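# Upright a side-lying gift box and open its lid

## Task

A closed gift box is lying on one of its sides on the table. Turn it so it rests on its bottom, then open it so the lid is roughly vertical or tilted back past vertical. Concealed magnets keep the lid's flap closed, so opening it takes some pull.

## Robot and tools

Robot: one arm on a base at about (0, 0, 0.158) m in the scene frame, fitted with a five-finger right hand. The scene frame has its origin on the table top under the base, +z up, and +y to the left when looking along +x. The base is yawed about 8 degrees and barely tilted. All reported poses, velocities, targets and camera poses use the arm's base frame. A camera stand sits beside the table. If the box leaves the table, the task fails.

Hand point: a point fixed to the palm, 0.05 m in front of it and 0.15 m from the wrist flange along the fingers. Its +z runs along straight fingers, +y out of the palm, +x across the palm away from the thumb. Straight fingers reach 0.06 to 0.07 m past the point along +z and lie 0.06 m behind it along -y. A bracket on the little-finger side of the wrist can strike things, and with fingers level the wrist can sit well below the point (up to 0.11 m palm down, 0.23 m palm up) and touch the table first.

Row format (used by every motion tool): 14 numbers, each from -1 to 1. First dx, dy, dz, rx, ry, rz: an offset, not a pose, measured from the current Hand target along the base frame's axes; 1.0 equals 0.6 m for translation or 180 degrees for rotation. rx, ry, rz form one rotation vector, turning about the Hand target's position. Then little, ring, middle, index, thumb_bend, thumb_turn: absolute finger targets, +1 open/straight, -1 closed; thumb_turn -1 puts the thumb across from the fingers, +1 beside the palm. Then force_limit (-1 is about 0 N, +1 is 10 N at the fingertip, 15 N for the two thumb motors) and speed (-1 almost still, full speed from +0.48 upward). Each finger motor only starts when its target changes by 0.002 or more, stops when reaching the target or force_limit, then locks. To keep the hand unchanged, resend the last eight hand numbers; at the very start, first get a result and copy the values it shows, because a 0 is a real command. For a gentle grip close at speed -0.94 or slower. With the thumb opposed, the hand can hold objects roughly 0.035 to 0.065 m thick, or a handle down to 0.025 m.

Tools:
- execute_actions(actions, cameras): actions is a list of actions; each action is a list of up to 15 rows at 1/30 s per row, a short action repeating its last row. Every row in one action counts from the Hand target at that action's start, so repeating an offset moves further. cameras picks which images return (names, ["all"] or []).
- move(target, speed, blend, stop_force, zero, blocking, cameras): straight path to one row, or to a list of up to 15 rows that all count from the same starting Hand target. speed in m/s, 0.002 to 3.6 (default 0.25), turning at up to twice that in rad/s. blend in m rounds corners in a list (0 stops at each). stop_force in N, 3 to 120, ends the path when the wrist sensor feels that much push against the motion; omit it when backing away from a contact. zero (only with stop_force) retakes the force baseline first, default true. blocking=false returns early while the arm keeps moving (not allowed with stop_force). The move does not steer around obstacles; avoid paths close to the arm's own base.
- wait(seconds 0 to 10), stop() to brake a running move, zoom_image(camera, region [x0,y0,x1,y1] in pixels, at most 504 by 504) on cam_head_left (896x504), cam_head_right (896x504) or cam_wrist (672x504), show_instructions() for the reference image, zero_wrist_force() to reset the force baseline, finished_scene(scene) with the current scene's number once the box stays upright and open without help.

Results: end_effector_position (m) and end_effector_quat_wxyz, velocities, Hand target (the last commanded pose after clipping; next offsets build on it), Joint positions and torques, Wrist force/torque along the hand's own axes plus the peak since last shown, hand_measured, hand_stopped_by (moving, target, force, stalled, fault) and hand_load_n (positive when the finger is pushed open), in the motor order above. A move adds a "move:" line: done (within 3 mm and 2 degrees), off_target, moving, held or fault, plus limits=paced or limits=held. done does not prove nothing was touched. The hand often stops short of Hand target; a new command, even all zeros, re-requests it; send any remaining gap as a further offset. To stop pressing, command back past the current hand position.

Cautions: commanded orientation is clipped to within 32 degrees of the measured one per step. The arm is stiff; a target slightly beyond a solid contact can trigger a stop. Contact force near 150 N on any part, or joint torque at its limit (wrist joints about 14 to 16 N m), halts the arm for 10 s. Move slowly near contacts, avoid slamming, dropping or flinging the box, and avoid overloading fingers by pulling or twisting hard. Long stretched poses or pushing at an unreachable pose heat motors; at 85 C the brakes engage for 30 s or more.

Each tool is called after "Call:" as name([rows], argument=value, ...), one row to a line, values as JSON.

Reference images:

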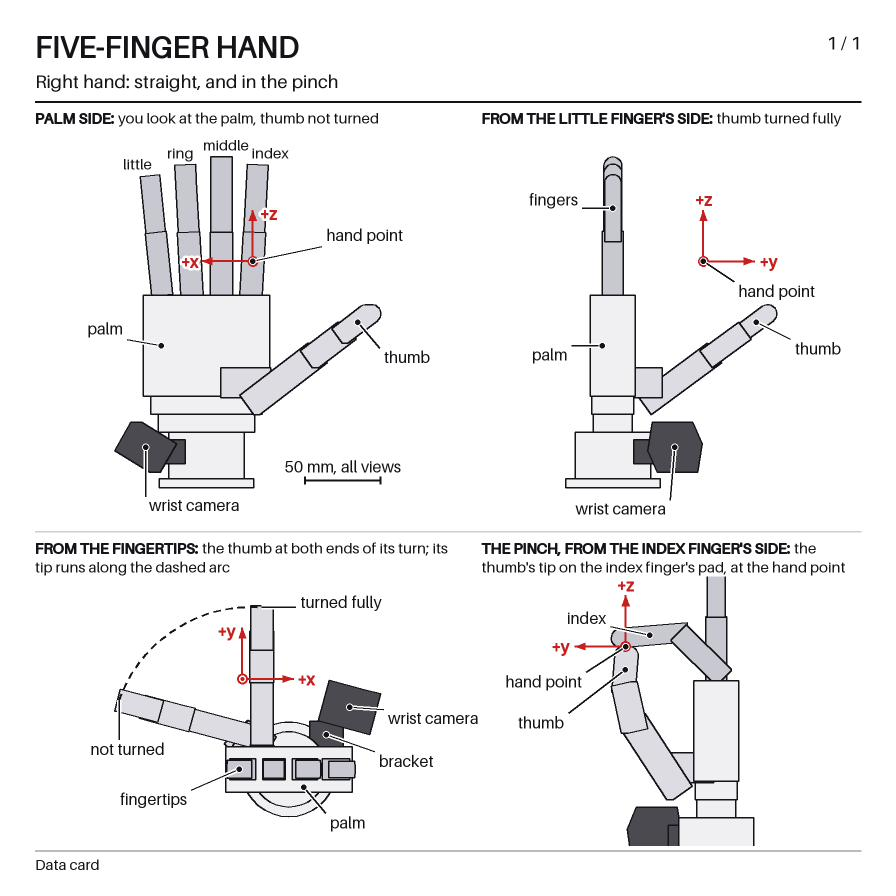

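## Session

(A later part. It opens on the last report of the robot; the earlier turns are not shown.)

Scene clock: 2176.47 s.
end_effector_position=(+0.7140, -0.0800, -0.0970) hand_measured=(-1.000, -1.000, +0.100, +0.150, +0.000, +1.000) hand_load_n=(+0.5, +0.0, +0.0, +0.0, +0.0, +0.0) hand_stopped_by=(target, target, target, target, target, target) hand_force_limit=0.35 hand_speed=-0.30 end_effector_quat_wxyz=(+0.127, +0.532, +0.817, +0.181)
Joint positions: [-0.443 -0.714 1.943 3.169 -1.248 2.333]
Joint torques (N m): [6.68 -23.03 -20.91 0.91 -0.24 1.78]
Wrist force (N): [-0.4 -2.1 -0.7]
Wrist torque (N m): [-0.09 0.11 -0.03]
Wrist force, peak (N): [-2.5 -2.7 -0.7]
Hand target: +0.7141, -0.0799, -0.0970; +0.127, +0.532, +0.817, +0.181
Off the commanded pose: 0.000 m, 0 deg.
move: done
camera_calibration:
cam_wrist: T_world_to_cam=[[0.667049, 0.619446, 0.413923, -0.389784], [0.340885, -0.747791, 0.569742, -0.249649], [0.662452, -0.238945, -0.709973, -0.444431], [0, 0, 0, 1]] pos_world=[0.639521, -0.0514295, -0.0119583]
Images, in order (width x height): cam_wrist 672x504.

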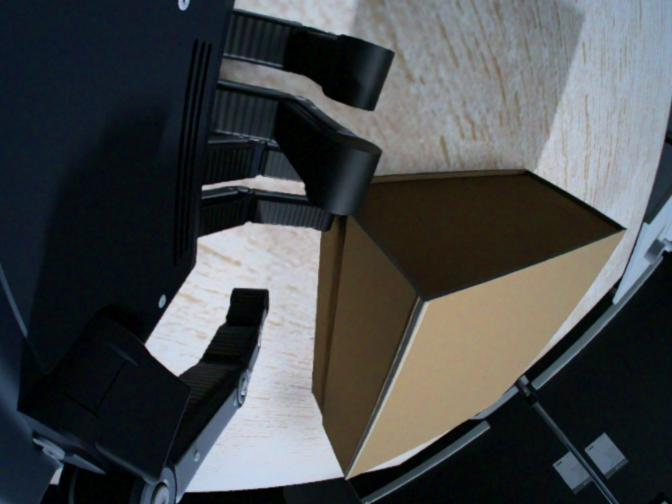

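Call:
move(target=[0.0065,-0.0108,0,0,0,0,-1,-1,0.1,0.15,0,1,0.35,-0.3], speed=0.03, cameras=["cam_wrist"])

Scene clock: 2193.17 s.
end_effector_position=(+0.7179, -0.0863, -0.0970) hand_measured=(-1.000, -1.000, +0.100, +0.150, +0.000, +1.000) hand_load_n=(+0.0, +0.0, +0.0, +0.5, +0.0, +0.0) hand_stopped_by=(target, target, target, target, target, target) hand_force_limit=0.35 hand_speed=-0.30 end_effector_quat_wxyz=(+0.127, +0.532, +0.817, +0.181)
Joint positions: [-0.45 -0.71 1.928 3.183 -1.245 2.326]
Joint torques (N m): [-4.8 -23.49 -23.01 0.95 2.35 -0.8]
Wrist force (N): [-0.1 -2.5 -0.4]
Wrist torque (N m): [-0.14 0.10 -0.03]
Wrist force, peak (N): [-0.5 -2.9 -0.8]
Hand target: +0.7180, -0.0864, -0.0970; +0.127, +0.532, +0.817, +0.181
Off the commanded pose: 0.000 m, 0 deg.
move: done
camera_calibration:
cam_wrist: T_world_to_cam=[[0.667004, 0.619463, 0.41397, -0.388458], [0.340864, -0.747783, 0.569765, -0.255784], [0.662508, -0.238928, -0.709927, -0.448645], [0, 0, 0, 1]] pos_world=[0.643521, -0.0578295, -0.0119581]
Images, in order (width x height): cam_wrist 672x504.

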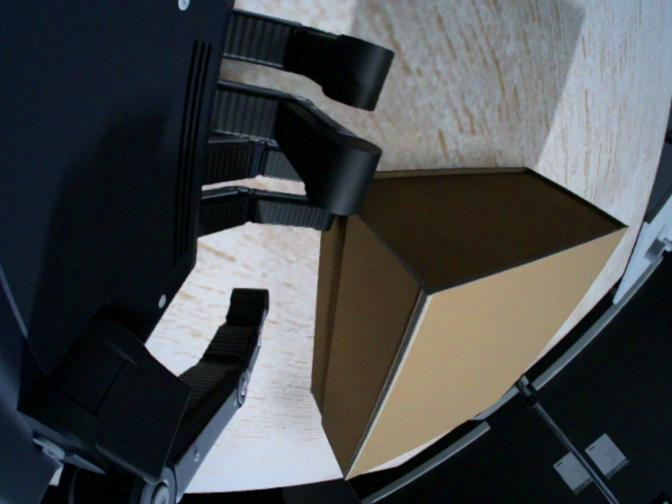

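Call:
move([
  [0.0031,-0.0039,0,0,0,0,-1,-1,0.1,0.15,0,1,0.35,-0.6],
  [0.0031,-0.0039,0,0,0,0,-1,-1,0.26,0.15,0,1,0.35,-0.6],
], speed=0.03, cameras=["cam_wrist"])

Scene clock: 2204.23 s.
end_effector_position=(+0.7198, -0.0888, -0.0970) hand_measured=(-1.000, -1.000, +0.260, +0.150, +0.000, +1.000) hand_load_n=(+0.0, +0.0, +0.0, +0.0, +0.0, +0.0) hand_stopped_by=(target, target, target, target, target, target) hand_force_limit=0.35 hand_speed=-0.60 end_effector_quat_wxyz=(+0.127, +0.532, +0.817, +0.181)
Joint positions: [-0.453 -0.708 1.921 3.189 -1.245 2.323]
Joint torques (N m): [-4.77 -24.24 -22.93 0.8 2.07 -0.86]
Wrist force (N): [-0.2 -2.5 -0.7]
Wrist torque (N m): [-0.09 0.13 -0.04]
Wrist force, peak (N): [-0.2 -2.9 -0.6]
Hand target: +0.7198, -0.0888, -0.0970; +0.127, +0.532, +0.817, +0.181
Off the commanded pose: 0.000 m, 0 deg.
move: done
camera_calibration:
cam_wrist: T_world_to_cam=[[0.667049, 0.619446, 0.413923, -0.388269], [0.340885, -0.747791, 0.569742, -0.258241], [0.662452, -0.238945, -0.709973, -0.450443], [0, 0, 0, 1]] pos_world=[0.645421, -0.0602295, -0.0119583]
Images, in order (width x height): cam_wrist 672x504.

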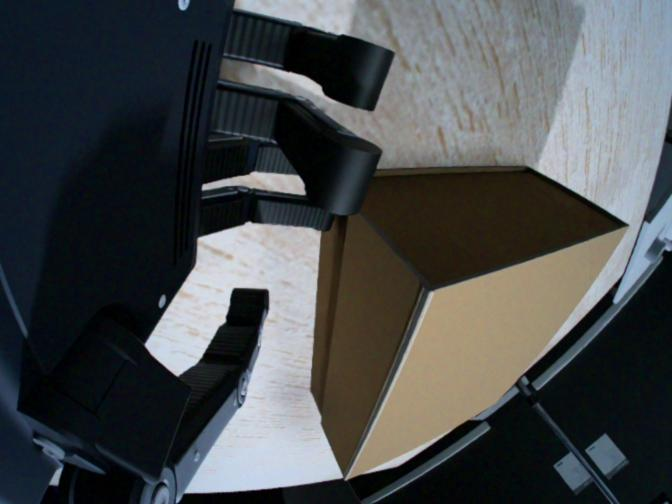

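Call:
move(target=[0,0,-0.0117,0,0,0,-1,-1,0.26,0.15,0,1,0.35,-0.6], speed=0.01, stop_force=4, cameras=[])

Scene clock: 2213.03 s.
end_effector_position=(+0.7198, -0.0888, -0.0998) hand_measured=(-1.000, -1.000, +0.260, +0.150, +0.000, +1.000) hand_load_n=(+0.0, +0.0, -4.0, +0.5, +0.0, +0.0) hand_stopped_by=(target, target, target, target, target, target) hand_force_limit=0.35 hand_speed=-0.60 end_effector_quat_wxyz=(+0.127, +0.532, +0.817, +0.181)
Joint positions: [-0.453 -0.702 1.919 3.184 -1.245 2.323]
Joint torques (N m): [-5.35 -61.2 3.62 0.87 1.33 -0.74]
Wrist force (N): [0.7 -2.7 -3.9]
Wrist torque (N m): [-0.04 0.24 -0.03]
Wrist force, peak (N): [0.1 -4.2 -8.1]
Hand target: +0.7198, -0.0888, -0.0998; +0.127, +0.532, +0.817, +0.181 (not the last commanded pose)
Off the commanded pose: 0.004 m, 0 deg.
move: contact
No camera images: "cameras" was empty.

Call:
execute_actions([
  [[0,0,0,0,0,0,-1,-1,0.26,-0.3,0,1,0.0,-0.8]],
  [[0,0,0,0,0,0,-1,-1,0.26,-0.3,0,1,0.0,-0.8]],
  [[0,0,0,0,0,0,-1,-1,0.26,-0.3,0,1,0.0,-0.8]],
], cameras=["cam_wrist"])

Scene clock: 2220.93 s.
end_effector_position=(+0.7198, -0.0888, -0.0998) hand_measured=(-1.000, -1.000, +0.260, -0.300, +0.000, +1.000) hand_load_n=(+0.0, +0.0, -3.5, +0.0, +0.0, +0.0) hand_stopped_by=(target, target, target, target, target, target) hand_force_limit=0.00 hand_speed=-0.80 end_effector_quat_wxyz=(+0.127, +0.532, +0.817, +0.181)
Joint positions: [-0.453 -0.702 1.919 3.184 -1.245 2.323]
Joint torques (N m): [-5.61 -59.76 2.33 -0.06 1.42 -0.68]
Wrist force (N): [0.1 -1.9 -3.3]
Wrist torque (N m): [-0.08 0.25 -0.05]
Wrist force, peak (N): [0.6 -3.3 -3.9]
Hand target: +0.7198, -0.0888, -0.0998; +0.127, +0.532, +0.817, +0.181
Off the commanded pose: 0.000 m, 0 deg.
camera_calibration:
cam_wrist: T_world_to_cam=[[0.667049, 0.619446, 0.413923, -0.387069], [0.340885, -0.747791, 0.569742, -0.256588], [0.662452, -0.238945, -0.709973, -0.452502], [0, 0, 0, 1]] pos_world=[0.645421, -0.0602295, -0.0148583]
Images, in order (width x height): cam_wrist 672x504.

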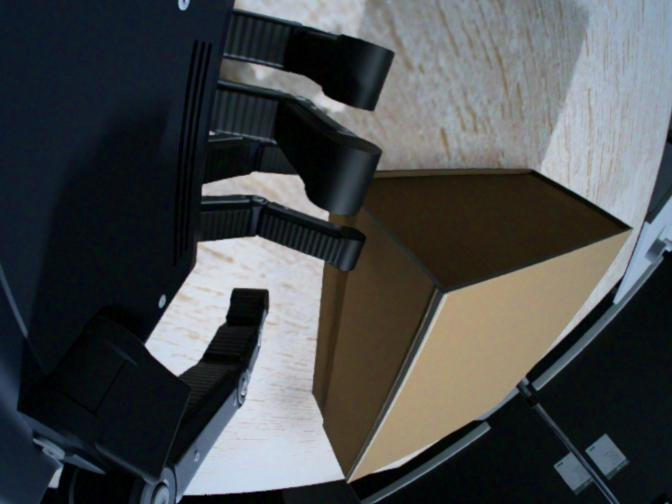

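Call:
move([
  [0,0,0.0067,0,0,0,-1,-1,0.26,0.15,0,1,0.0,-0.5],
  [0.0093,0.007,0.0067,0,0,0,-1,-1,0.26,0.15,0,1,0.0,-0.5],
], speed=0.03, cameras=["cam_wrist"])

Scene clock: 2244.03 s.
end_effector_position=(+0.7253, -0.0846, -0.0958) hand_measured=(-1.000, -1.000, +0.260, +0.150, +0.000, +1.000) hand_load_n=(+0.0, +0.0, +0.0, +0.5, +0.0, +0.0) hand_stopped_by=(target, target, target, target, target, target) hand_force_limit=0.00 hand_speed=-0.50 end_effector_quat_wxyz=(+0.127, +0.532, +0.817, +0.181)
Joint positions: [-0.442 -0.706 1.907 3.196 -1.248 2.334]
Joint torques (N m): [7.49 -23.61 -23.52 0.96 -0.46 1.87]
Wrist force (N): [-0.6 -1.7 -0.1]
Wrist torque (N m): [-0.11 0.15 -0.04]
Wrist force, peak (N): [0.4 -2.2 -3.8]
Hand target: +0.7254, -0.0846, -0.0958; +0.127, +0.532, +0.817, +0.181
Off the commanded pose: 0.000 m, 0 deg.
move: done
camera_calibration:
cam_wrist: T_world_to_cam=[[0.667004, 0.619463, 0.41397, -0.395005], [0.340864, -0.747783, 0.569765, -0.257644], [0.662508, -0.238928, -0.709927, -0.452265], [0, 0, 0, 1]] pos_world=[0.650921, -0.0560295, -0.0107581]
Images, in order (width x height): cam_wrist 672x504.

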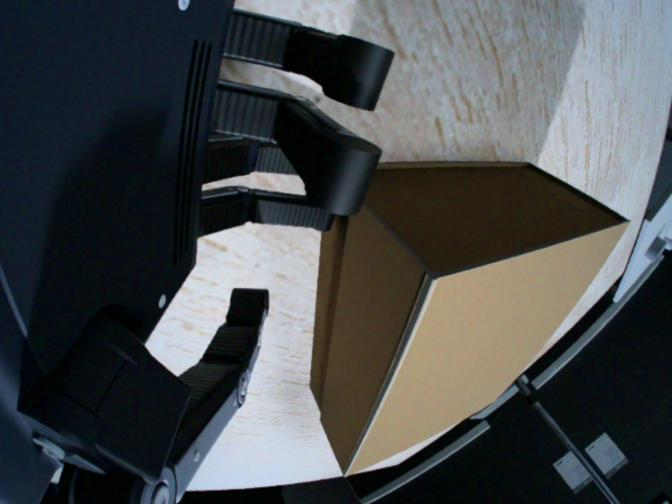

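Call:
zoom_image(camera="cam_wrist", region=[280, 180, 440, 300])

Scaled by 3.150 from the camera's 672x504 image, which has a finer 960x720 frame.

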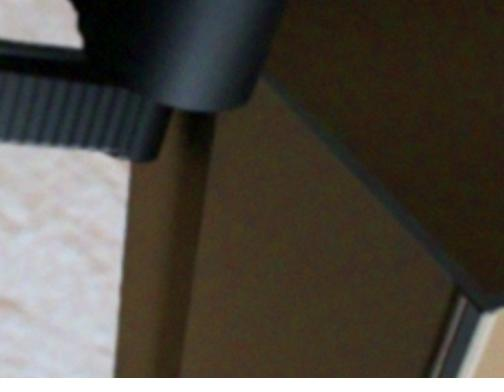

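Call:
execute_actions([
  [[0,0,0,0,0,0,-1,0.1,0.26,0.15,0,1,0.0,0.0]],
  [[0,0,0,0,0,0,-1,0.1,0.26,0.15,0,1,0.0,0.0]],
], cameras=["cam_wrist"])

Call:
zoom_image(camera="cam_wrist", region=[260, 110, 440, 290])

Scene clock: 2270.77 s.
end_effector_position=(+0.7254, -0.0846, -0.0958) hand_measured=(-1.000, +0.100, +0.260, +0.150, +0.000, +1.000) hand_load_n=(+0.0, +0.0, +0.5, +0.0, +0.0, +0.0) hand_stopped_by=(target, target, target, target, target, target) hand_force_limit=0.00 hand_speed=0.00 end_effector_quat_wxyz=(+0.127, +0.532, +0.817, +0.181)
Joint positions: [-0.442 -0.706 1.907 3.196 -1.248 2.335]
Joint torques (N m): [6.22 -24.2 -21.78 0.67 -0.05 1.38]
Wrist force (N): [-0.5 -1.7 -0.2]
Wrist torque (N m): [-0.10 0.13 -0.04]
Wrist force, peak (N): [-0.5 -2.1 0.1]
Hand target: +0.7254, -0.0846, -0.0958; +0.127, +0.532, +0.817, +0.181
Off the commanded pose: 0.000 m, 0 deg.
camera_calibration:
cam_wrist: T_world_to_cam=[[0.667049, 0.619446, 0.413923, -0.395103], [0.340885, -0.747791, 0.569742, -0.257692], [0.662452, -0.238945, -0.709973, -0.452297], [0, 0, 0, 1]] pos_world=[0.651021, -0.0560295, -0.0107583]
Images, in order (width x height): cam_wrist 672x504.

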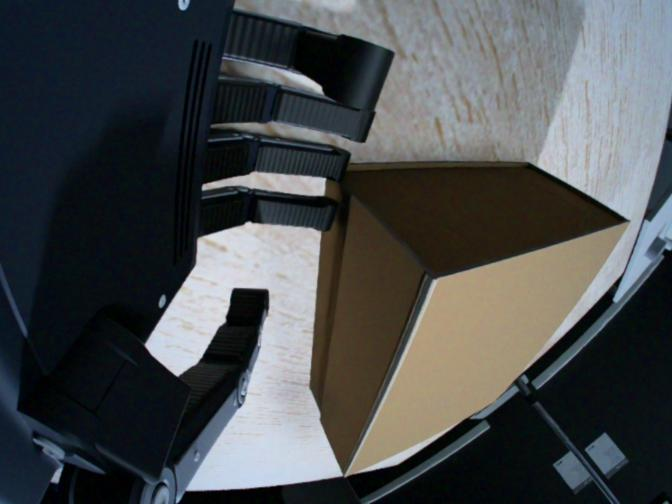

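Scaled by 2.800 from the camera's 672x504 image, which has a finer 960x720 frame.

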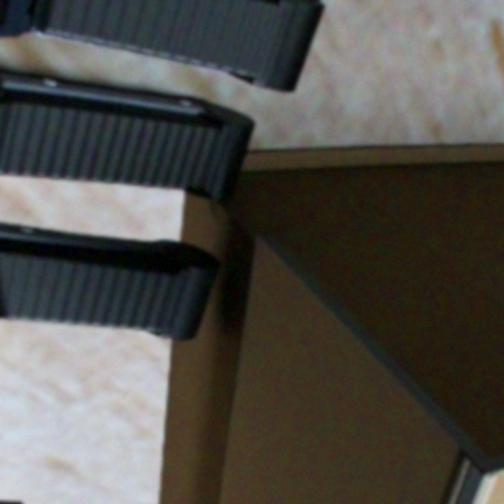

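Call:
move([
  [-0.0331,-0.0253,-0.002,0,0,0,-1,0.1,0.26,0.15,0,1,0.0,0.0],
  [-0.0159,-0.0478,-0.002,0,0,0,-1,0.12,-1,0.15,0,1,0.35,0.0],
  [0.0185,-0.0215,-0.002,0,0,0,-1,0.12,-1,0.15,0,1,0.35,0.0],
], speed=[0.06,0.06,0.05], cameras=["cam_wrist"])

Call:
zoom_image(camera="cam_wrist", region=[260, 60, 480, 280])

Scene clock: 2316.83 s.
end_effector_position=(+0.7364, -0.0975, -0.0970) hand_measured=(-1.000, +0.120, -1.000, +0.150, +0.000, +1.000) hand_load_n=(+0.0, +0.0, +0.0, +0.0, +0.0, +0.0) hand_stopped_by=(target, target, target, target, target, target) hand_force_limit=0.35 hand_speed=0.00 end_effector_quat_wxyz=(+0.127, +0.532, +0.817, +0.181)
Joint positions: [-0.454 -0.691 1.866 3.227 -1.244 2.322]
Joint torques (N m): [5.49 -24.56 -23.27 0.75 -0.28 1.91]
Wrist force (N): [-0.1 -2.7 -0.8]
Wrist torque (N m): [-0.12 0.13 -0.03]
Wrist force, peak (N): [-2.1 -2.6 -0.4]
Hand target: +0.7365, -0.0975, -0.0970; +0.127, +0.532, +0.817, +0.181
Off the commanded pose: 0.000 m, 0 deg.
move: done
camera_calibration:
cam_wrist: T_world_to_cam=[[0.667049, 0.619446, 0.413923, -0.393953], [0.340885, -0.747791, 0.569742, -0.270405], [0.662452, -0.238945, -0.709973, -0.463518], [0, 0, 0, 1]] pos_world=[0.662021, -0.0689295, -0.0119583]
Images, in order (width x height): cam_wrist 672x504.

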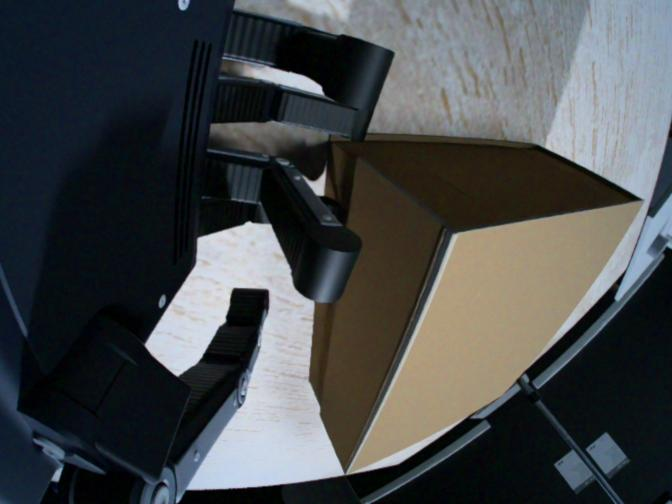

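Scaled by 2.291 from the camera's 672x504 image, which has a finer 960x720 frame.

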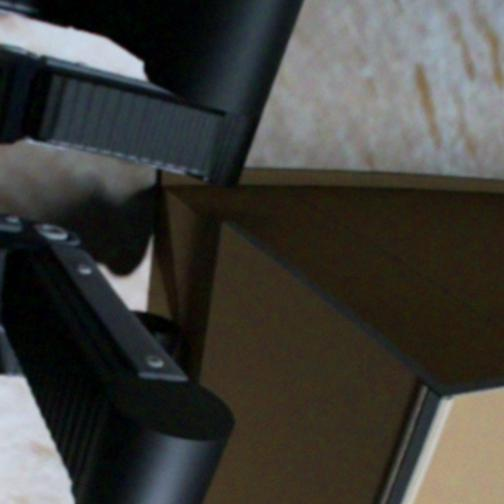

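Call:
move([
  [0.0043,-0.003,0,0,0,0,-1,0.12,-1,0.15,0,1,0.35,-0.6],
  [0.0043,-0.003,0,0,0,0,-1,0.24,-1,0.15,0,1,0.35,-0.6],
], speed=0.03, cameras=["cam_wrist"])

Call:
zoom_image(camera="cam_wrist", region=[260, 60, 480, 280])

Scene clock: 2336.27 s.
end_effector_position=(+0.7391, -0.0993, -0.0970) hand_measured=(-1.000, +0.240, -1.000, +0.150, +0.000, +1.000) hand_load_n=(+0.0, +0.0, +0.0, +0.0, +0.0, +0.0) hand_stopped_by=(target, target, target, target, target, target) hand_force_limit=0.35 hand_speed=-0.60 end_effector_quat_wxyz=(+0.127, +0.532, +0.817, +0.181)
Joint positions: [-0.455 -0.688 1.856 3.234 -1.244 2.322]
Joint torques (N m): [-5.7 -24.13 -22.88 0.9 2.09 -0.7]
Wrist force (N): [-0.1 -2.1 -0.5]
Wrist torque (N m): [-0.10 0.11 -0.02]
Wrist force, peak (N): [-0.1 -3.0 -0.8]
Hand target: +0.7391, -0.0993, -0.0970; +0.127, +0.532, +0.817, +0.181
Off the commanded pose: 0.000 m, 0 deg.
move: done
camera_calibration:
cam_wrist: T_world_to_cam=[[0.667049, 0.619446, 0.413923, -0.394572], [0.340885, -0.747791, 0.569742, -0.272637], [0.662452, -0.238945, -0.709973, -0.465671], [0, 0, 0, 1]] pos_world=[0.664621, -0.0707295, -0.0119583]
Images, in order (width x height): cam_wrist 672x504.

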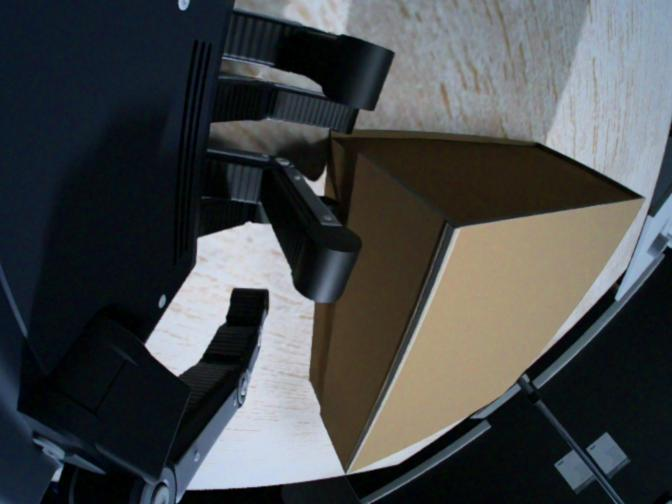

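Scaled by 2.291 from the camera's 672x504 image, which has a finer 960x720 frame.

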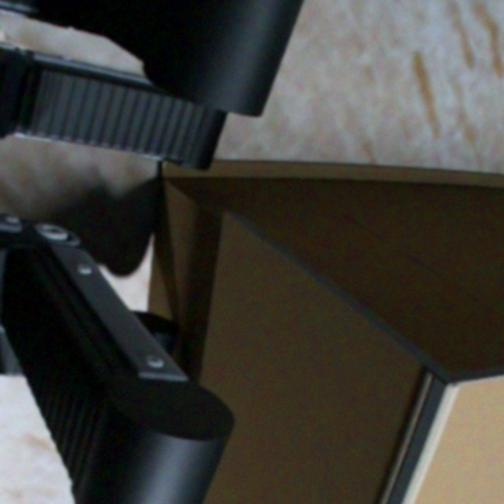

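Call:
move([
  [0,0,0,0,0,0,-1,0.16,-1,0.15,0,1,0.35,-0.4],
  [0.0035,-0.0046,0,0,0,0,-1,0.16,-1,0.15,0,1,0.35,-0.4],
  [0.0035,-0.0046,0,0,0,0,-1,0.28,-1,0.15,0,1,0.35,-0.6],
], speed=0.03, cameras=["cam_wrist"])

Call:
zoom_image(camera="cam_wrist", region=[260, 60, 480, 280])

Scene clock: 2348.53 s.
end_effector_position=(+0.7412, -0.1020, -0.0970) hand_measured=(-1.000, +0.280, -1.000, +0.150, +0.000, +1.000) hand_load_n=(+0.0, +0.0, +0.0, +0.0, +0.0, +0.0) hand_stopped_by=(target, target, target, target, target, target) hand_force_limit=0.35 hand_speed=-0.60 end_effector_quat_wxyz=(+0.127, +0.532, +0.817, +0.181)
Joint positions: [-0.457 -0.686 1.848 3.24 -1.243 2.319]
Joint torques (N m): [-5.35 -25 -23.84 0.93 2.03 -0.75]
Wrist force (N): [-0.3 -2.6 -0.6]
Wrist torque (N m): [-0.14 0.15 -0.04]
Wrist force, peak (N): [-0.5 -2.7 -0.7]
Hand target: +0.7412, -0.1020, -0.0970; +0.127, +0.532, +0.817, +0.181
Off the commanded pose: 0.000 m, 0 deg.
move: done
camera_calibration:
cam_wrist: T_world_to_cam=[[0.667049, 0.619446, 0.413923, -0.3943], [0.340885, -0.747791, 0.569742, -0.275372], [0.662452, -0.238945, -0.709973, -0.467707], [0, 0, 0, 1]] pos_world=[0.666721, -0.0734295, -0.0119583]
Images, in order (width x height): cam_wrist 672x504.

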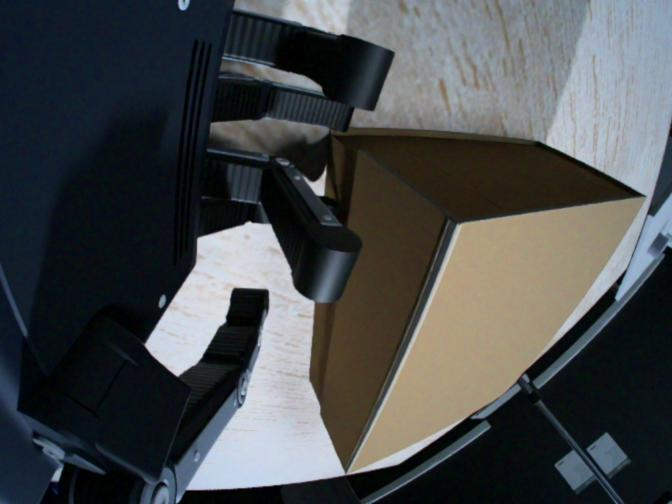

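Scaled by 2.291 from the camera's 672x504 image, which has a finer 960x720 frame.

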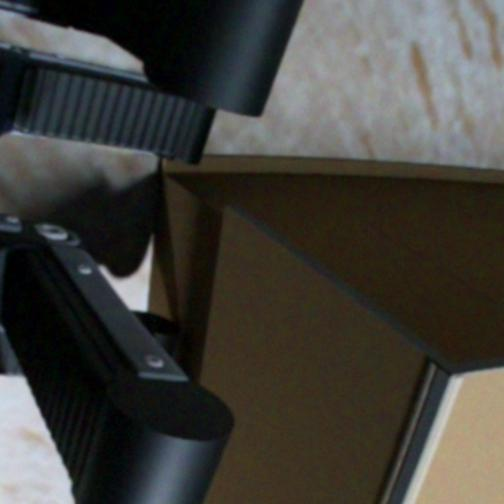

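Call:
move([
  [0,0,0,0,0,0,-1,0.16,-1,0.15,0,1,0.35,-0.4],
  [-0.004,-0.003,0,0,0,0,-1,0.16,-1,0.15,0,1,0.35,-0.4],
  [0.0015,-0.0103,0,0,0,0,-1,0.16,-1,0.15,0,1,0.35,-0.4],
  [0.0058,-0.007,0,0,0,0,-1,0.16,-1,0.15,0,1,0.35,-0.4],
  [0.0058,-0.007,0,0,0,0,-1,0.28,-1,0.15,0,1,0.35,-0.6],
], speed=0.03, cameras=["cam_wrist"])

Call:
zoom_image(camera="cam_wrist", region=[260, 60, 480, 280])

Scene clock: 2358.97 s.
end_effector_position=(+0.7447, -0.1062, -0.0970) hand_measured=(-1.000, +0.280, -1.000, +0.150, +0.000, +1.000) hand_load_n=(+0.0, -1.0, +0.0, +0.0, +0.0, +0.0) hand_stopped_by=(target, target, target, target, target, target) hand_force_limit=0.35 hand_speed=-0.60 end_effector_quat_wxyz=(+0.127, +0.532, +0.817, +0.181)
Joint positions: [-0.461 -0.682 1.835 3.251 -1.242 2.315]
Joint torques (N m): [5.87 -24.09 -23.44 0.88 -0.3 0.85]
Wrist force (N): [-0.3 -1.7 -1.2]
Wrist torque (N m): [-0.09 0.18 -0.01]
Wrist force, peak (N): [0.0 -3.0 -0.6]
Hand target: +0.7447, -0.1062, -0.0970; +0.127, +0.532, +0.817, +0.181
Off the commanded pose: 0.000 m, 0 deg.
move: done
camera_calibration:
cam_wrist: T_world_to_cam=[[0.667049, 0.619446, 0.413923, -0.394033], [0.340885, -0.747791, 0.569742, -0.279706], [0.662452, -0.238945, -0.709973, -0.471029], [0, 0, 0, 1]] pos_world=[0.670221, -0.0776295, -0.0119583]
Images, in order (width x height): cam_wrist 672x504.

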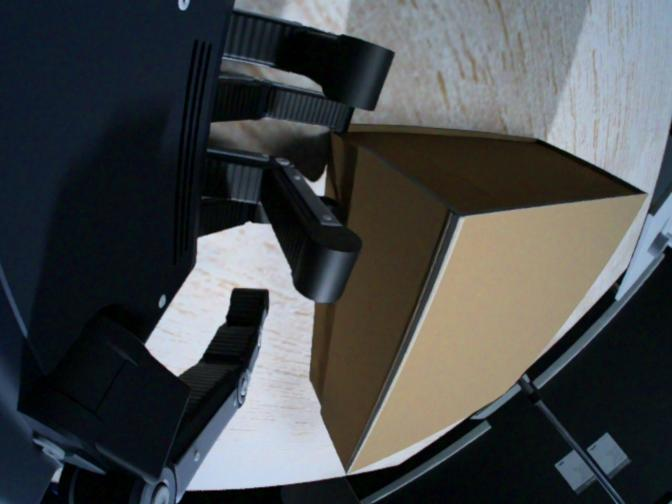

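Scaled by 2.291 from the camera's 672x504 image, which has a finer 960x720 frame.

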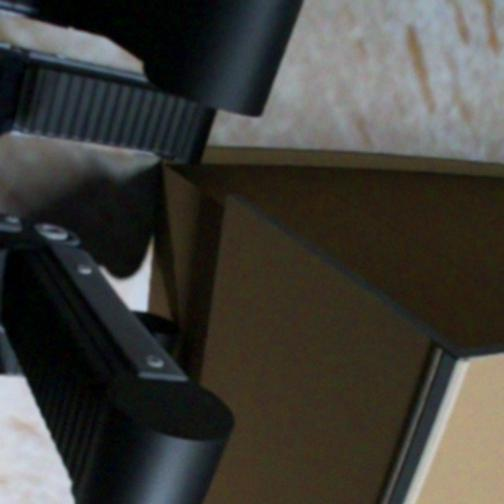

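Call:
move([
  [0,0,-0.002,0,0,0,-1,0.28,-1,0.15,0,1,0.2,-0.75],
  [0,0,-0.002,0,0,0,-1,0.28,-1,-0.25,0,1,0.2,-0.75],
], speed=0.02, cameras=["cam_wrist"])

Call:
zoom_image(camera="cam_wrist", region=[260, 60, 480, 280])

Scene clock: 2371.93 s.
end_effector_position=(+0.7447, -0.1062, -0.0982) hand_measured=(-1.000, +0.280, -1.000, -0.250, +0.000, +1.000) hand_load_n=(+0.0, -1.0, +0.0, +0.0, +0.0, +0.0) hand_stopped_by=(target, target, target, target, target, target) hand_force_limit=0.20 hand_speed=-0.75 end_effector_quat_wxyz=(+0.127, +0.532, +0.817, +0.181)
Joint positions: [-0.461 -0.679 1.834 3.249 -1.242 2.315]
Joint torques (N m): [6.22 -26.52 -21.96 -5.39 -0.37 0.9]
Wrist force (N): [-0.6 -0.6 -1.0]
Wrist torque (N m): [-0.10 0.15 0.00]
Wrist force, peak (N): [0.9 -1.6 -3.4]
Hand target: +0.7447, -0.1062, -0.0982; +0.127, +0.532, +0.817, +0.181
Off the commanded pose: 0.000 m, 0 deg.
move: done
camera_calibration:
cam_wrist: T_world_to_cam=[[0.667004, 0.619463, 0.41397, -0.393505], [0.340864, -0.747783, 0.569765, -0.279007], [0.662508, -0.238928, -0.709927, -0.471916], [0, 0, 0, 1]] pos_world=[0.670221, -0.0776295, -0.0131581]
Images, in order (width x height): cam_wrist 672x504.

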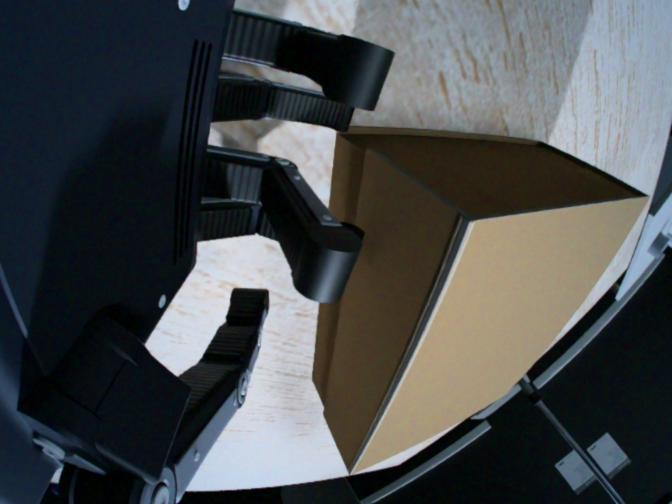

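Scaled by 2.291 from the camera's 672x504 image, which has a finer 960x720 frame.

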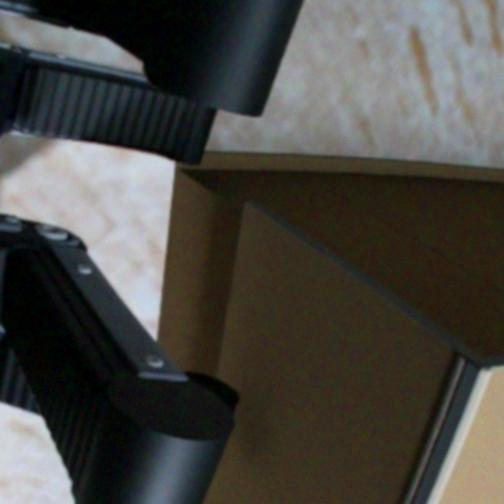

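Call:
move([
  [0,0,0.002,0,0,0,-1,0.16,-1,0.15,0,1,0.2,-0.4],
  [0.0073,0.0056,0.002,0,0,0,-1,0.16,-1,0.15,0,1,0.2,-0.4],
  [0.0073,0.0056,0.002,0,0,0,-1,0.28,-1,0.15,0,1,0.2,-0.4],
], speed=0.03, cameras=[])

Call:
move(target=[0,0,-0.013,0,0,0,-1,0.28,-1,0.15,0,1,0.2,-0.4], speed=0.01, stop_force=7, cameras=["cam_wrist"])

Call:
zoom_image(camera="cam_wrist", region=[260, 60, 480, 280])

Scene clock: 2385.73 s.
end_effector_position=(+0.7490, -0.1029, -0.0970) hand_measured=(-1.000, +0.280, -1.000, +0.150, +0.000, +1.000) hand_load_n=(+0.0, -1.5, +0.5, +0.0, +0.0, +0.0) hand_stopped_by=(target, target, target, target, target, target) hand_force_limit=0.20 hand_speed=-0.40 end_effector_quat_wxyz=(+0.127, +0.532, +0.817, +0.181)
Joint positions: [-0.453 -0.678 1.824 3.255 -1.245 2.324]
Joint torques (N m): [7.39 -24.79 -23.17 0.93 -0.21 1.47]
Wrist force (N): [-0.5 -0.7 -0.7]
Wrist torque (N m): [-0.11 0.11 0.01]
Wrist force, peak (N): [0.2 -2.3 -0.9]
Hand target: +0.7490, -0.1029, -0.0970; +0.127, +0.532, +0.817, +0.181
Off the commanded pose: 0.000 m, 0 deg.
move: done
No camera images: "cameras" was empty.

Scene clock: 2387.20 s.
end_effector_position=(+0.7490, -0.1029, -0.0991) hand_measured=(-1.000, +0.278, -1.000, +0.150, +0.000, +1.000) hand_load_n=(+0.0, -8.5, +0.0, +0.0, +0.0, +0.5) hand_stopped_by=(target, target, target, target, target, target) hand_force_limit=0.20 hand_speed=-0.40 end_effector_quat_wxyz=(+0.127, +0.532, +0.817, +0.181)
Joint positions: [-0.453 -0.673 1.822 3.252 -1.245 2.324]
Joint torques (N m): [6.68 -60.32 2.73 1.42 0.2 1.23]
Wrist force (N): [0.8 -0.8 -8.3]
Wrist torque (N m): [0.00 0.51 0.01]
Wrist force, peak (N): [0.4 -1.8 -11.4]
Hand target: +0.7490, -0.1029, -0.0991; +0.127, +0.532, +0.817, +0.181 (not the last commanded pose)
Off the commanded pose: 0.006 m, 0 deg.
move: contact
camera_calibration:
cam_wrist: T_world_to_cam=[[0.667049, 0.619446, 0.413923, -0.398143], [0.340885, -0.747791, 0.569742, -0.277542], [0.662452, -0.238945, -0.709973, -0.474646], [0, 0, 0, 1]] pos_world=[0.674621, -0.0743295, -0.0140583]
Images, in order (width x height): cam_wrist 672x504.

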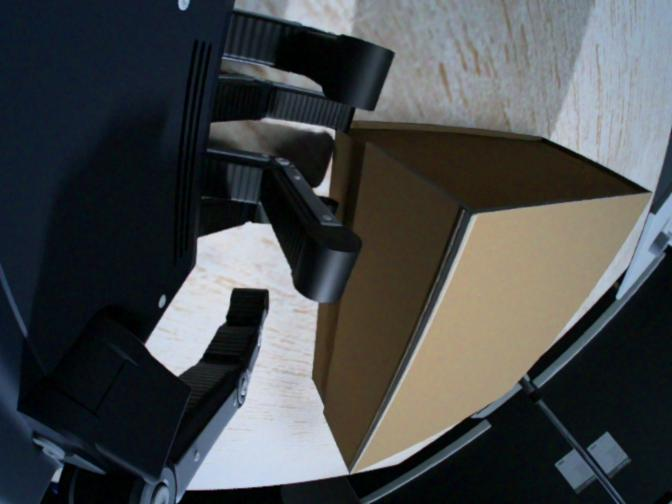

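Scaled by 2.291 from the camera's 672x504 image, which has a finer 960x720 frame.

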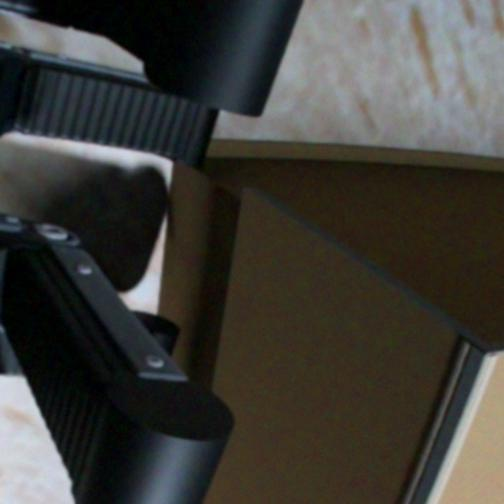

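Call:
move([
  [0,0,0.004,0,0,0,-1,0.28,-1,0.15,0,1,0.2,-0.4],
  [0.0087,0.0066,0.004,0,0,0,-1,0.28,-1,0.15,0,1,0.2,-0.4],
], speed=0.03, cameras=[])

Call:
move(target=[0,0,-0.013,0,0,0,-1,0.28,-1,0.15,0,1,0.2,-0.4], speed=0.01, stop_force=7, cameras=["cam_wrist"])

Call:
zoom_image(camera="cam_wrist", region=[260, 60, 480, 280])

Scene clock: 2395.73 s.
end_effector_position=(+0.7542, -0.0990, -0.0967) hand_measured=(-1.000, +0.280, -1.000, +0.150, +0.000, +1.000) hand_load_n=(+0.0, -1.5, +0.0, -0.5, +0.0, +0.0) hand_stopped_by=(target, target, target, target, target, target) hand_force_limit=0.20 hand_speed=-0.40 end_effector_quat_wxyz=(+0.127, +0.532, +0.817, +0.181)
Joint positions: [-0.443 -0.673 1.81 3.261 -1.248 2.333]
Joint torques (N m): [7.62 -24.8 -23.89 1.28 -0.49 1.5]
Wrist force (N): [-0.3 -2.1 -2.3]
Wrist torque (N m): [-0.10 0.21 -0.05]
Wrist force, peak (N): [0.6 -0.7 -8.5]
Hand target: +0.7543, -0.0989, -0.0967; +0.127, +0.532, +0.817, +0.181
Off the commanded pose: 0.000 m, 0 deg.
move: done
No camera images: "cameras" was empty.

Scene clock: 2397.13 s.
end_effector_position=(+0.7543, -0.0989, -0.0987) hand_measured=(-1.000, +0.278, -1.000, +0.150, +0.000, +1.000) hand_load_n=(+0.0, -10.0, +0.0, +0.0, +0.0, +0.0) hand_stopped_by=(target, target, target, target, target, target) hand_force_limit=0.20 hand_speed=-0.40 end_effector_quat_wxyz=(+0.127, +0.532, +0.817, +0.181)
Joint positions: [-0.443 -0.669 1.809 3.258 -1.248 2.333]
Joint torques (N m): [6.21 -59.93 2.85 1.55 -0.27 1.36]
Wrist force (N): [1.0 -0.9 -9.3]
Wrist torque (N m): [-0.01 0.58 0.00]
Wrist force, peak (N): [0.9 -0.9 -10.9]
Hand target: +0.7543, -0.0989, -0.0987; +0.127, +0.532, +0.817, +0.181 (not the last commanded pose)
Off the commanded pose: 0.006 m, 0 deg.
move: contact
camera_calibration:
cam_wrist: T_world_to_cam=[[0.666984, 0.619509, 0.413934, -0.404165], [0.340906, -0.747744, 0.569791, -0.276504], [0.662507, -0.238929, -0.709927, -0.476958], [0, 0, 0, 1]] pos_world=[0.679821, -0.0703293, -0.0137582]
Images, in order (width x height): cam_wrist 672x504.

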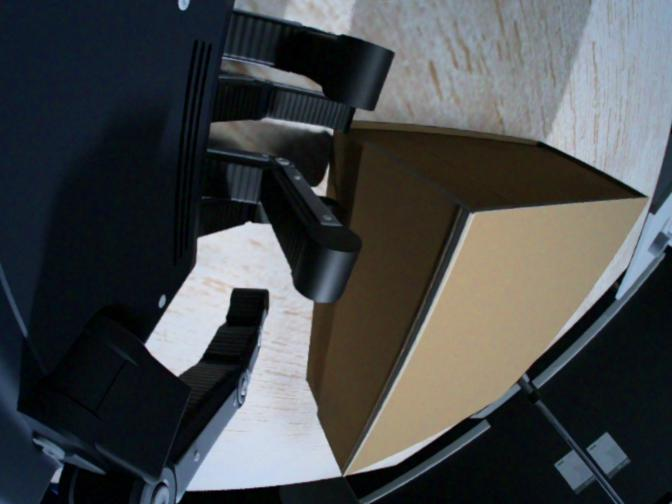

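Scaled by 2.291 from the camera's 672x504 image, which has a finer 960x720 frame.

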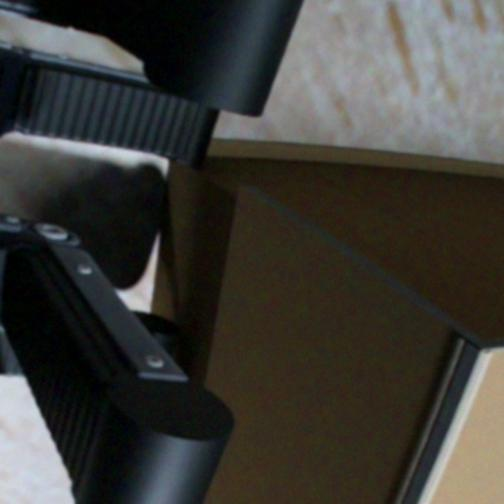

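Call:
move(target=[0,0,0,0,0,0,-1,0.28,-1,-0.25,0,1,0.2,-0.75], speed=0.02, cameras=["cam_wrist"])

Call:
zoom_image(camera="cam_wrist", region=[260, 60, 480, 280])

Scene clock: 2405.87 s.
end_effector_position=(+0.7543, -0.0989, -0.0988) hand_measured=(-1.000, +0.278, -1.000, -0.250, +0.000, +1.000) hand_load_n=(+0.0, -9.5, +0.0, +0.5, +0.0, +0.0) hand_stopped_by=(target, target, target, target, target, target) hand_force_limit=0.20 hand_speed=-0.75 end_effector_quat_wxyz=(+0.127, +0.532, +0.817, +0.181)
Joint positions: [-0.443 -0.669 1.809 3.258 -1.248 2.333]
Joint torques (N m): [5.34 -59.91 2.14 0.52 -0.25 0.79]
Wrist force (N): [-0.6 2.0 -6.3]
Wrist torque (N m): [-0.01 0.43 0.10]
Wrist force, peak (N): [1.1 -0.8 -9.7]
Hand target: +0.7543, -0.0989, -0.0987; +0.127, +0.532, +0.817, +0.181
Off the commanded pose: 0.000 m, 0 deg.
move: done
camera_calibration:
cam_wrist: T_world_to_cam=[[0.666984, 0.619509, 0.413934, -0.404165], [0.340906, -0.747744, 0.569791, -0.276504], [0.662507, -0.238929, -0.709927, -0.476958], [0, 0, 0, 1]] pos_world=[0.679821, -0.0703293, -0.0137582]
Images, in order (width x height): cam_wrist 672x504.

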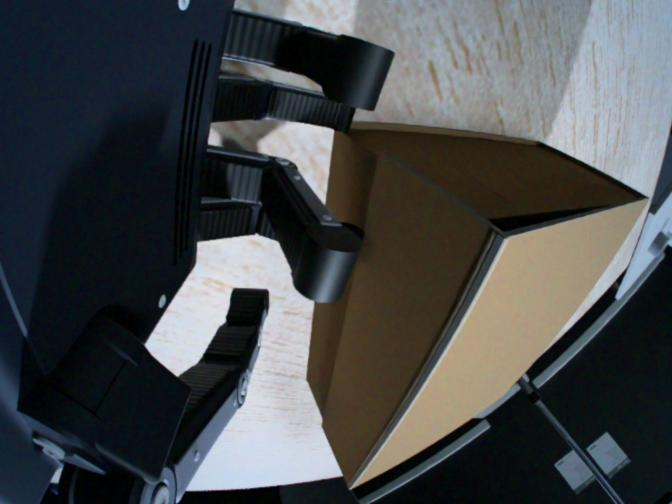

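Scaled by 2.291 from the camera's 672x504 image, which has a finer 960x720 frame.

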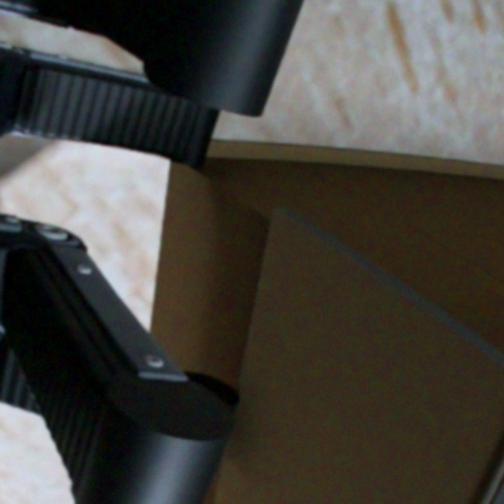

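Call:
zoom_image(camera="cam_wrist", region=[330, 190, 400, 260])

Scaled by 7.200 from the camera's 672x504 image, which has a finer 960x720 frame.

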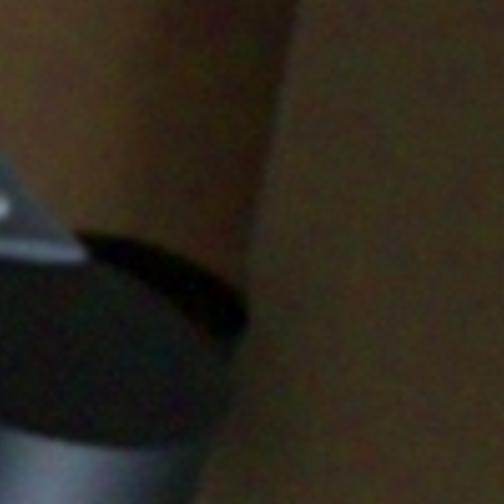

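Call:
move(target=[0.0041, 0.0029, 0.02, 0, 0, 0, -1, 0.28, -1, -0.25, 0, 1, 0.2, -0.75], speed=0.03, cameras=["cam_wrist", "cam_head_left"])

Scene clock: 2493.90 s.
end_effector_position=(+0.7566, -0.0972, -0.0869) hand_measured=(-1.000, +0.280, -1.000, -0.250, +0.000, +1.000) hand_load_n=(+0.0, +0.0, +0.0, +0.5, +0.0, +0.0) hand_stopped_by=(target, target, target, target, target, target) hand_force_limit=0.20 hand_speed=-0.75 end_effector_quat_wxyz=(+0.127, +0.532, +0.817, +0.181)
Joint positions: [-0.438 -0.692 1.809 3.28 -1.249 2.338]
Joint torques (N m): [8.12 -66.4 -15.22 0.85 -0.45 1.43]
Wrist force (N): [-1.0 -2.4 0.1]
Wrist torque (N m): [-0.13 0.17 -0.07]
Wrist force, peak (N): [-0.2 1.9 -6.7]
Hand target: +0.7567, -0.0972, -0.0867; +0.127, +0.532, +0.817, +0.181
Off the commanded pose: 0.000 m, 0 deg.
move: done
camera_calibration:
cam_wrist: T_world_to_cam=[[0.66709, 0.619405, 0.413919, -0.411824], [0.340896, -0.747831, 0.569683, -0.282831], [0.662406, -0.238927, -0.710023, -0.469624], [0, 0, 0, 1]] pos_world=[0.682222, -0.0686297, -0.00185838]
Images, in order (width x height): cam_head_left 896x504, cam_wrist 672x504.

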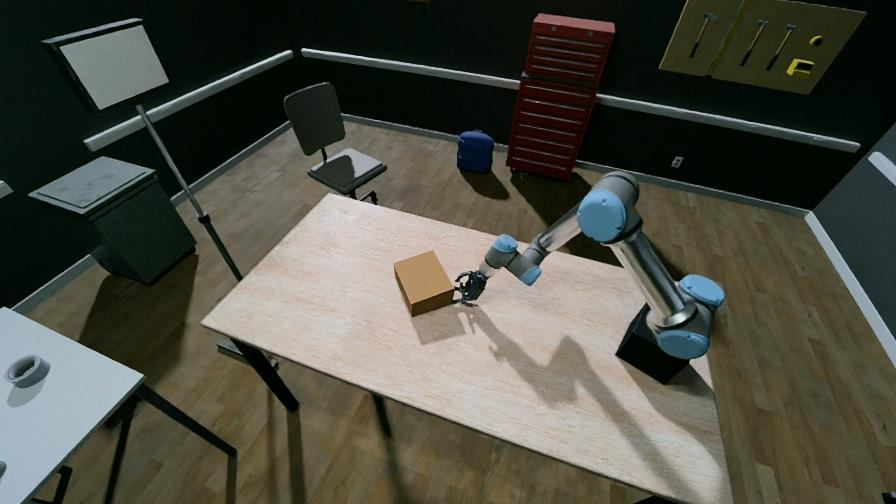

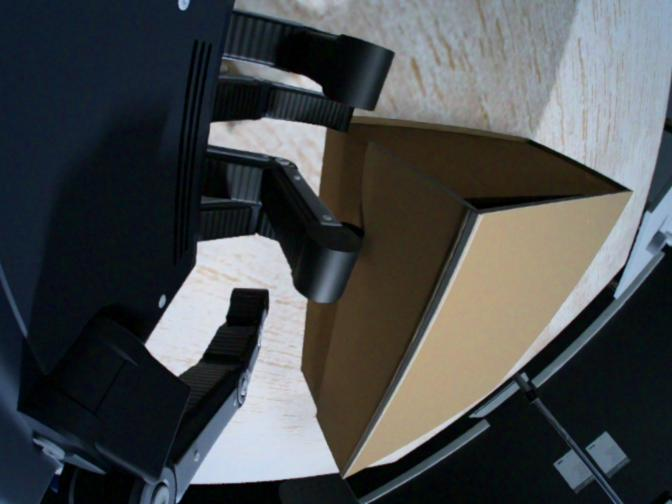

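Call:
move([
  [0.0027, 0.0019, 0.0617, 0, 0, 0, -1, 0.28, -1, -0.25, 0, 1, 0.2, -0.75],
  [0.0068, 0.0048, 0.1132, 0, 0, 0, -1, 0.28, -1, -0.25, 0, 1, 0.2, -0.75],
  [0.02045, 0.01437, 0.1633, 0, 0, 0, -1, 0.28, -1, -0.25, 0, 1, 0.2, -0.75],
], speed=0.06, blend=0.008, cameras=["cam_wrist", "cam_head_left"])

Scene clock: 2511.63 s.
end_effector_position=(+0.7690, -0.0886, +0.0111) hand_measured=(-1.000, +0.280, -1.000, -0.250, +0.000, +1.000) hand_load_n=(+0.0, +1.0, +0.0, +0.0, +0.0, +0.0) hand_stopped_by=(target, target, target, target, target, target) hand_force_limit=0.20 hand_speed=-0.75 end_effector_quat_wxyz=(+0.127, +0.532, +0.817, +0.181)
Joint positions: [-0.417 -0.879 1.795 3.474 -1.256 2.359]
Joint torques (N m): [5.7 -63.22 -28.76 1.19 -0.24 1.53]
Wrist force (N): [-0.6 -1.8 0.3]
Wrist torque (N m): [-0.12 0.11 -0.05]
Wrist force, peak (N): [-0.2 -3.1 0.5]
Hand target: +0.7690, -0.0885, +0.0112; +0.127, +0.532, +0.817, +0.181
Off the commanded pose: 0.000 m, 0 deg.
move: done
camera_calibration:
cam_wrist: T_world_to_cam=[[0.666984, 0.619509, 0.413934, -0.465842], [0.340906, -0.747744, 0.569791, -0.336434], [0.662507, -0.238929, -0.709927, -0.406214], [0, 0, 0, 1]] pos_world=[0.694521, -0.0600293, 0.0961418]
Images, in order (width x height): cam_head_left 896x504, cam_wrist 672x504.

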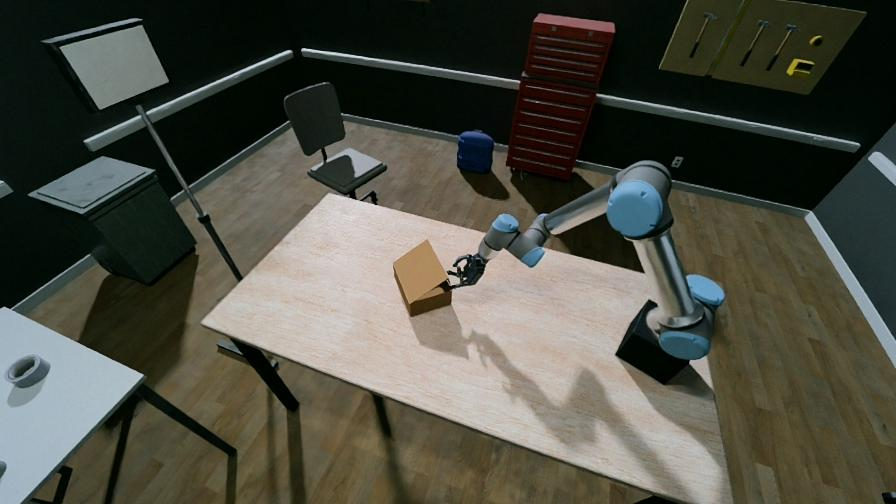

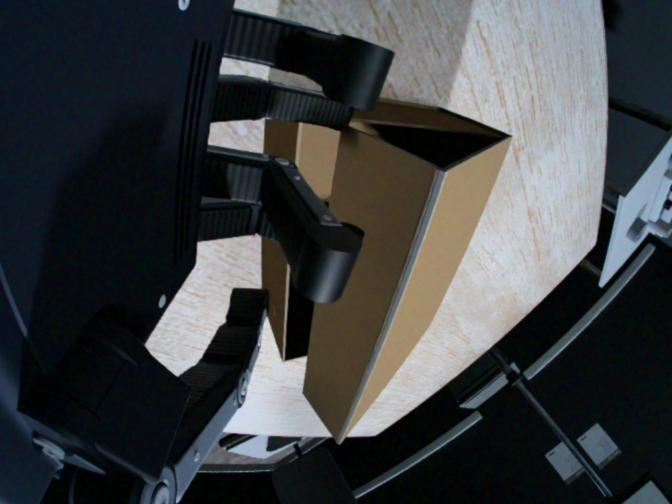

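Call:
move([
  [0.0205, 0.0144, 0.045, 0, 0, 0, -1, 0.28, -1, -0.25, 0, 1, 0.2, -0.75],
  [0.0655, 0.046, 0.105, 0, 0, 0, -1, 0.28, -1, -0.25, 0, 1, 0.2, -0.75],
  [0.12, 0.0843, 0.1483, 0, 0, 0, -1, 0.28, -1, -0.25, 0, 1, 0.2, -0.75],
], speed=0.06, blend=0.008, cameras=["cam_wrist", "cam_head_left"])

Scene clock: 2533.60 s.
end_effector_position=(+0.8409, -0.0380, +0.1002) hand_measured=(-1.000, +0.280, -1.000, -0.250, +0.000, +1.000) hand_load_n=(+0.0, +0.5, +0.0, +0.0, +0.5, +0.0) hand_stopped_by=(target, target, target, target, target, target) hand_force_limit=0.20 hand_speed=-0.75 end_effector_quat_wxyz=(+0.127, +0.532, +0.817, +0.181)
Joint positions: [-0.303 -0.91 1.548 3.719 -1.294 2.472]
Joint torques (N m): [7.17 -25.82 -34.94 1.29 -0.4 1.63]
Wrist force (N): [-0.7 -1.3 0.1]
Wrist torque (N m): [-0.08 0.12 -0.04]
Wrist force, peak (N): [-0.7 -2.3 0.5]
Hand target: +0.8410, -0.0380, +0.1002; +0.127, +0.532, +0.817, +0.181
Off the commanded pose: 0.000 m, 0 deg.
move: done
camera_calibration:
cam_wrist: T_world_to_cam=[[0.666984, 0.619509, 0.413934, -0.582052], [0.340906, -0.747744, 0.569791, -0.373855], [0.662507, -0.238929, -0.709927, -0.378642], [0, 0, 0, 1]] pos_world=[0.766521, -0.00942927, 0.185142]
Images, in order (width x height): cam_head_left 896x504, cam_wrist 672x504.

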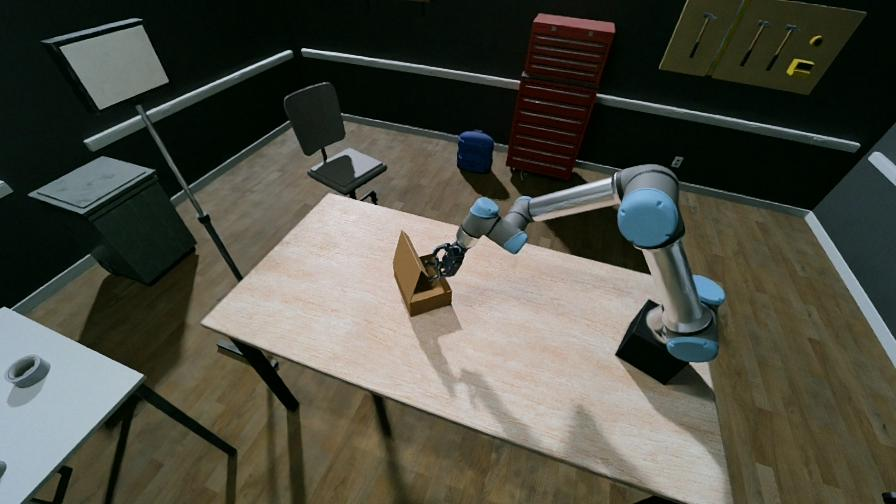

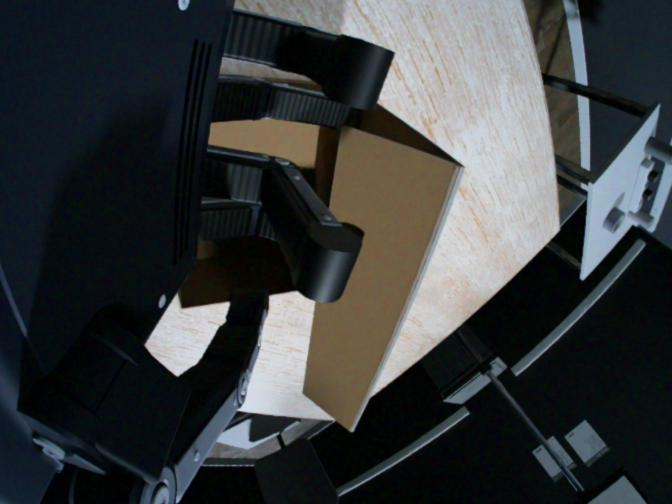

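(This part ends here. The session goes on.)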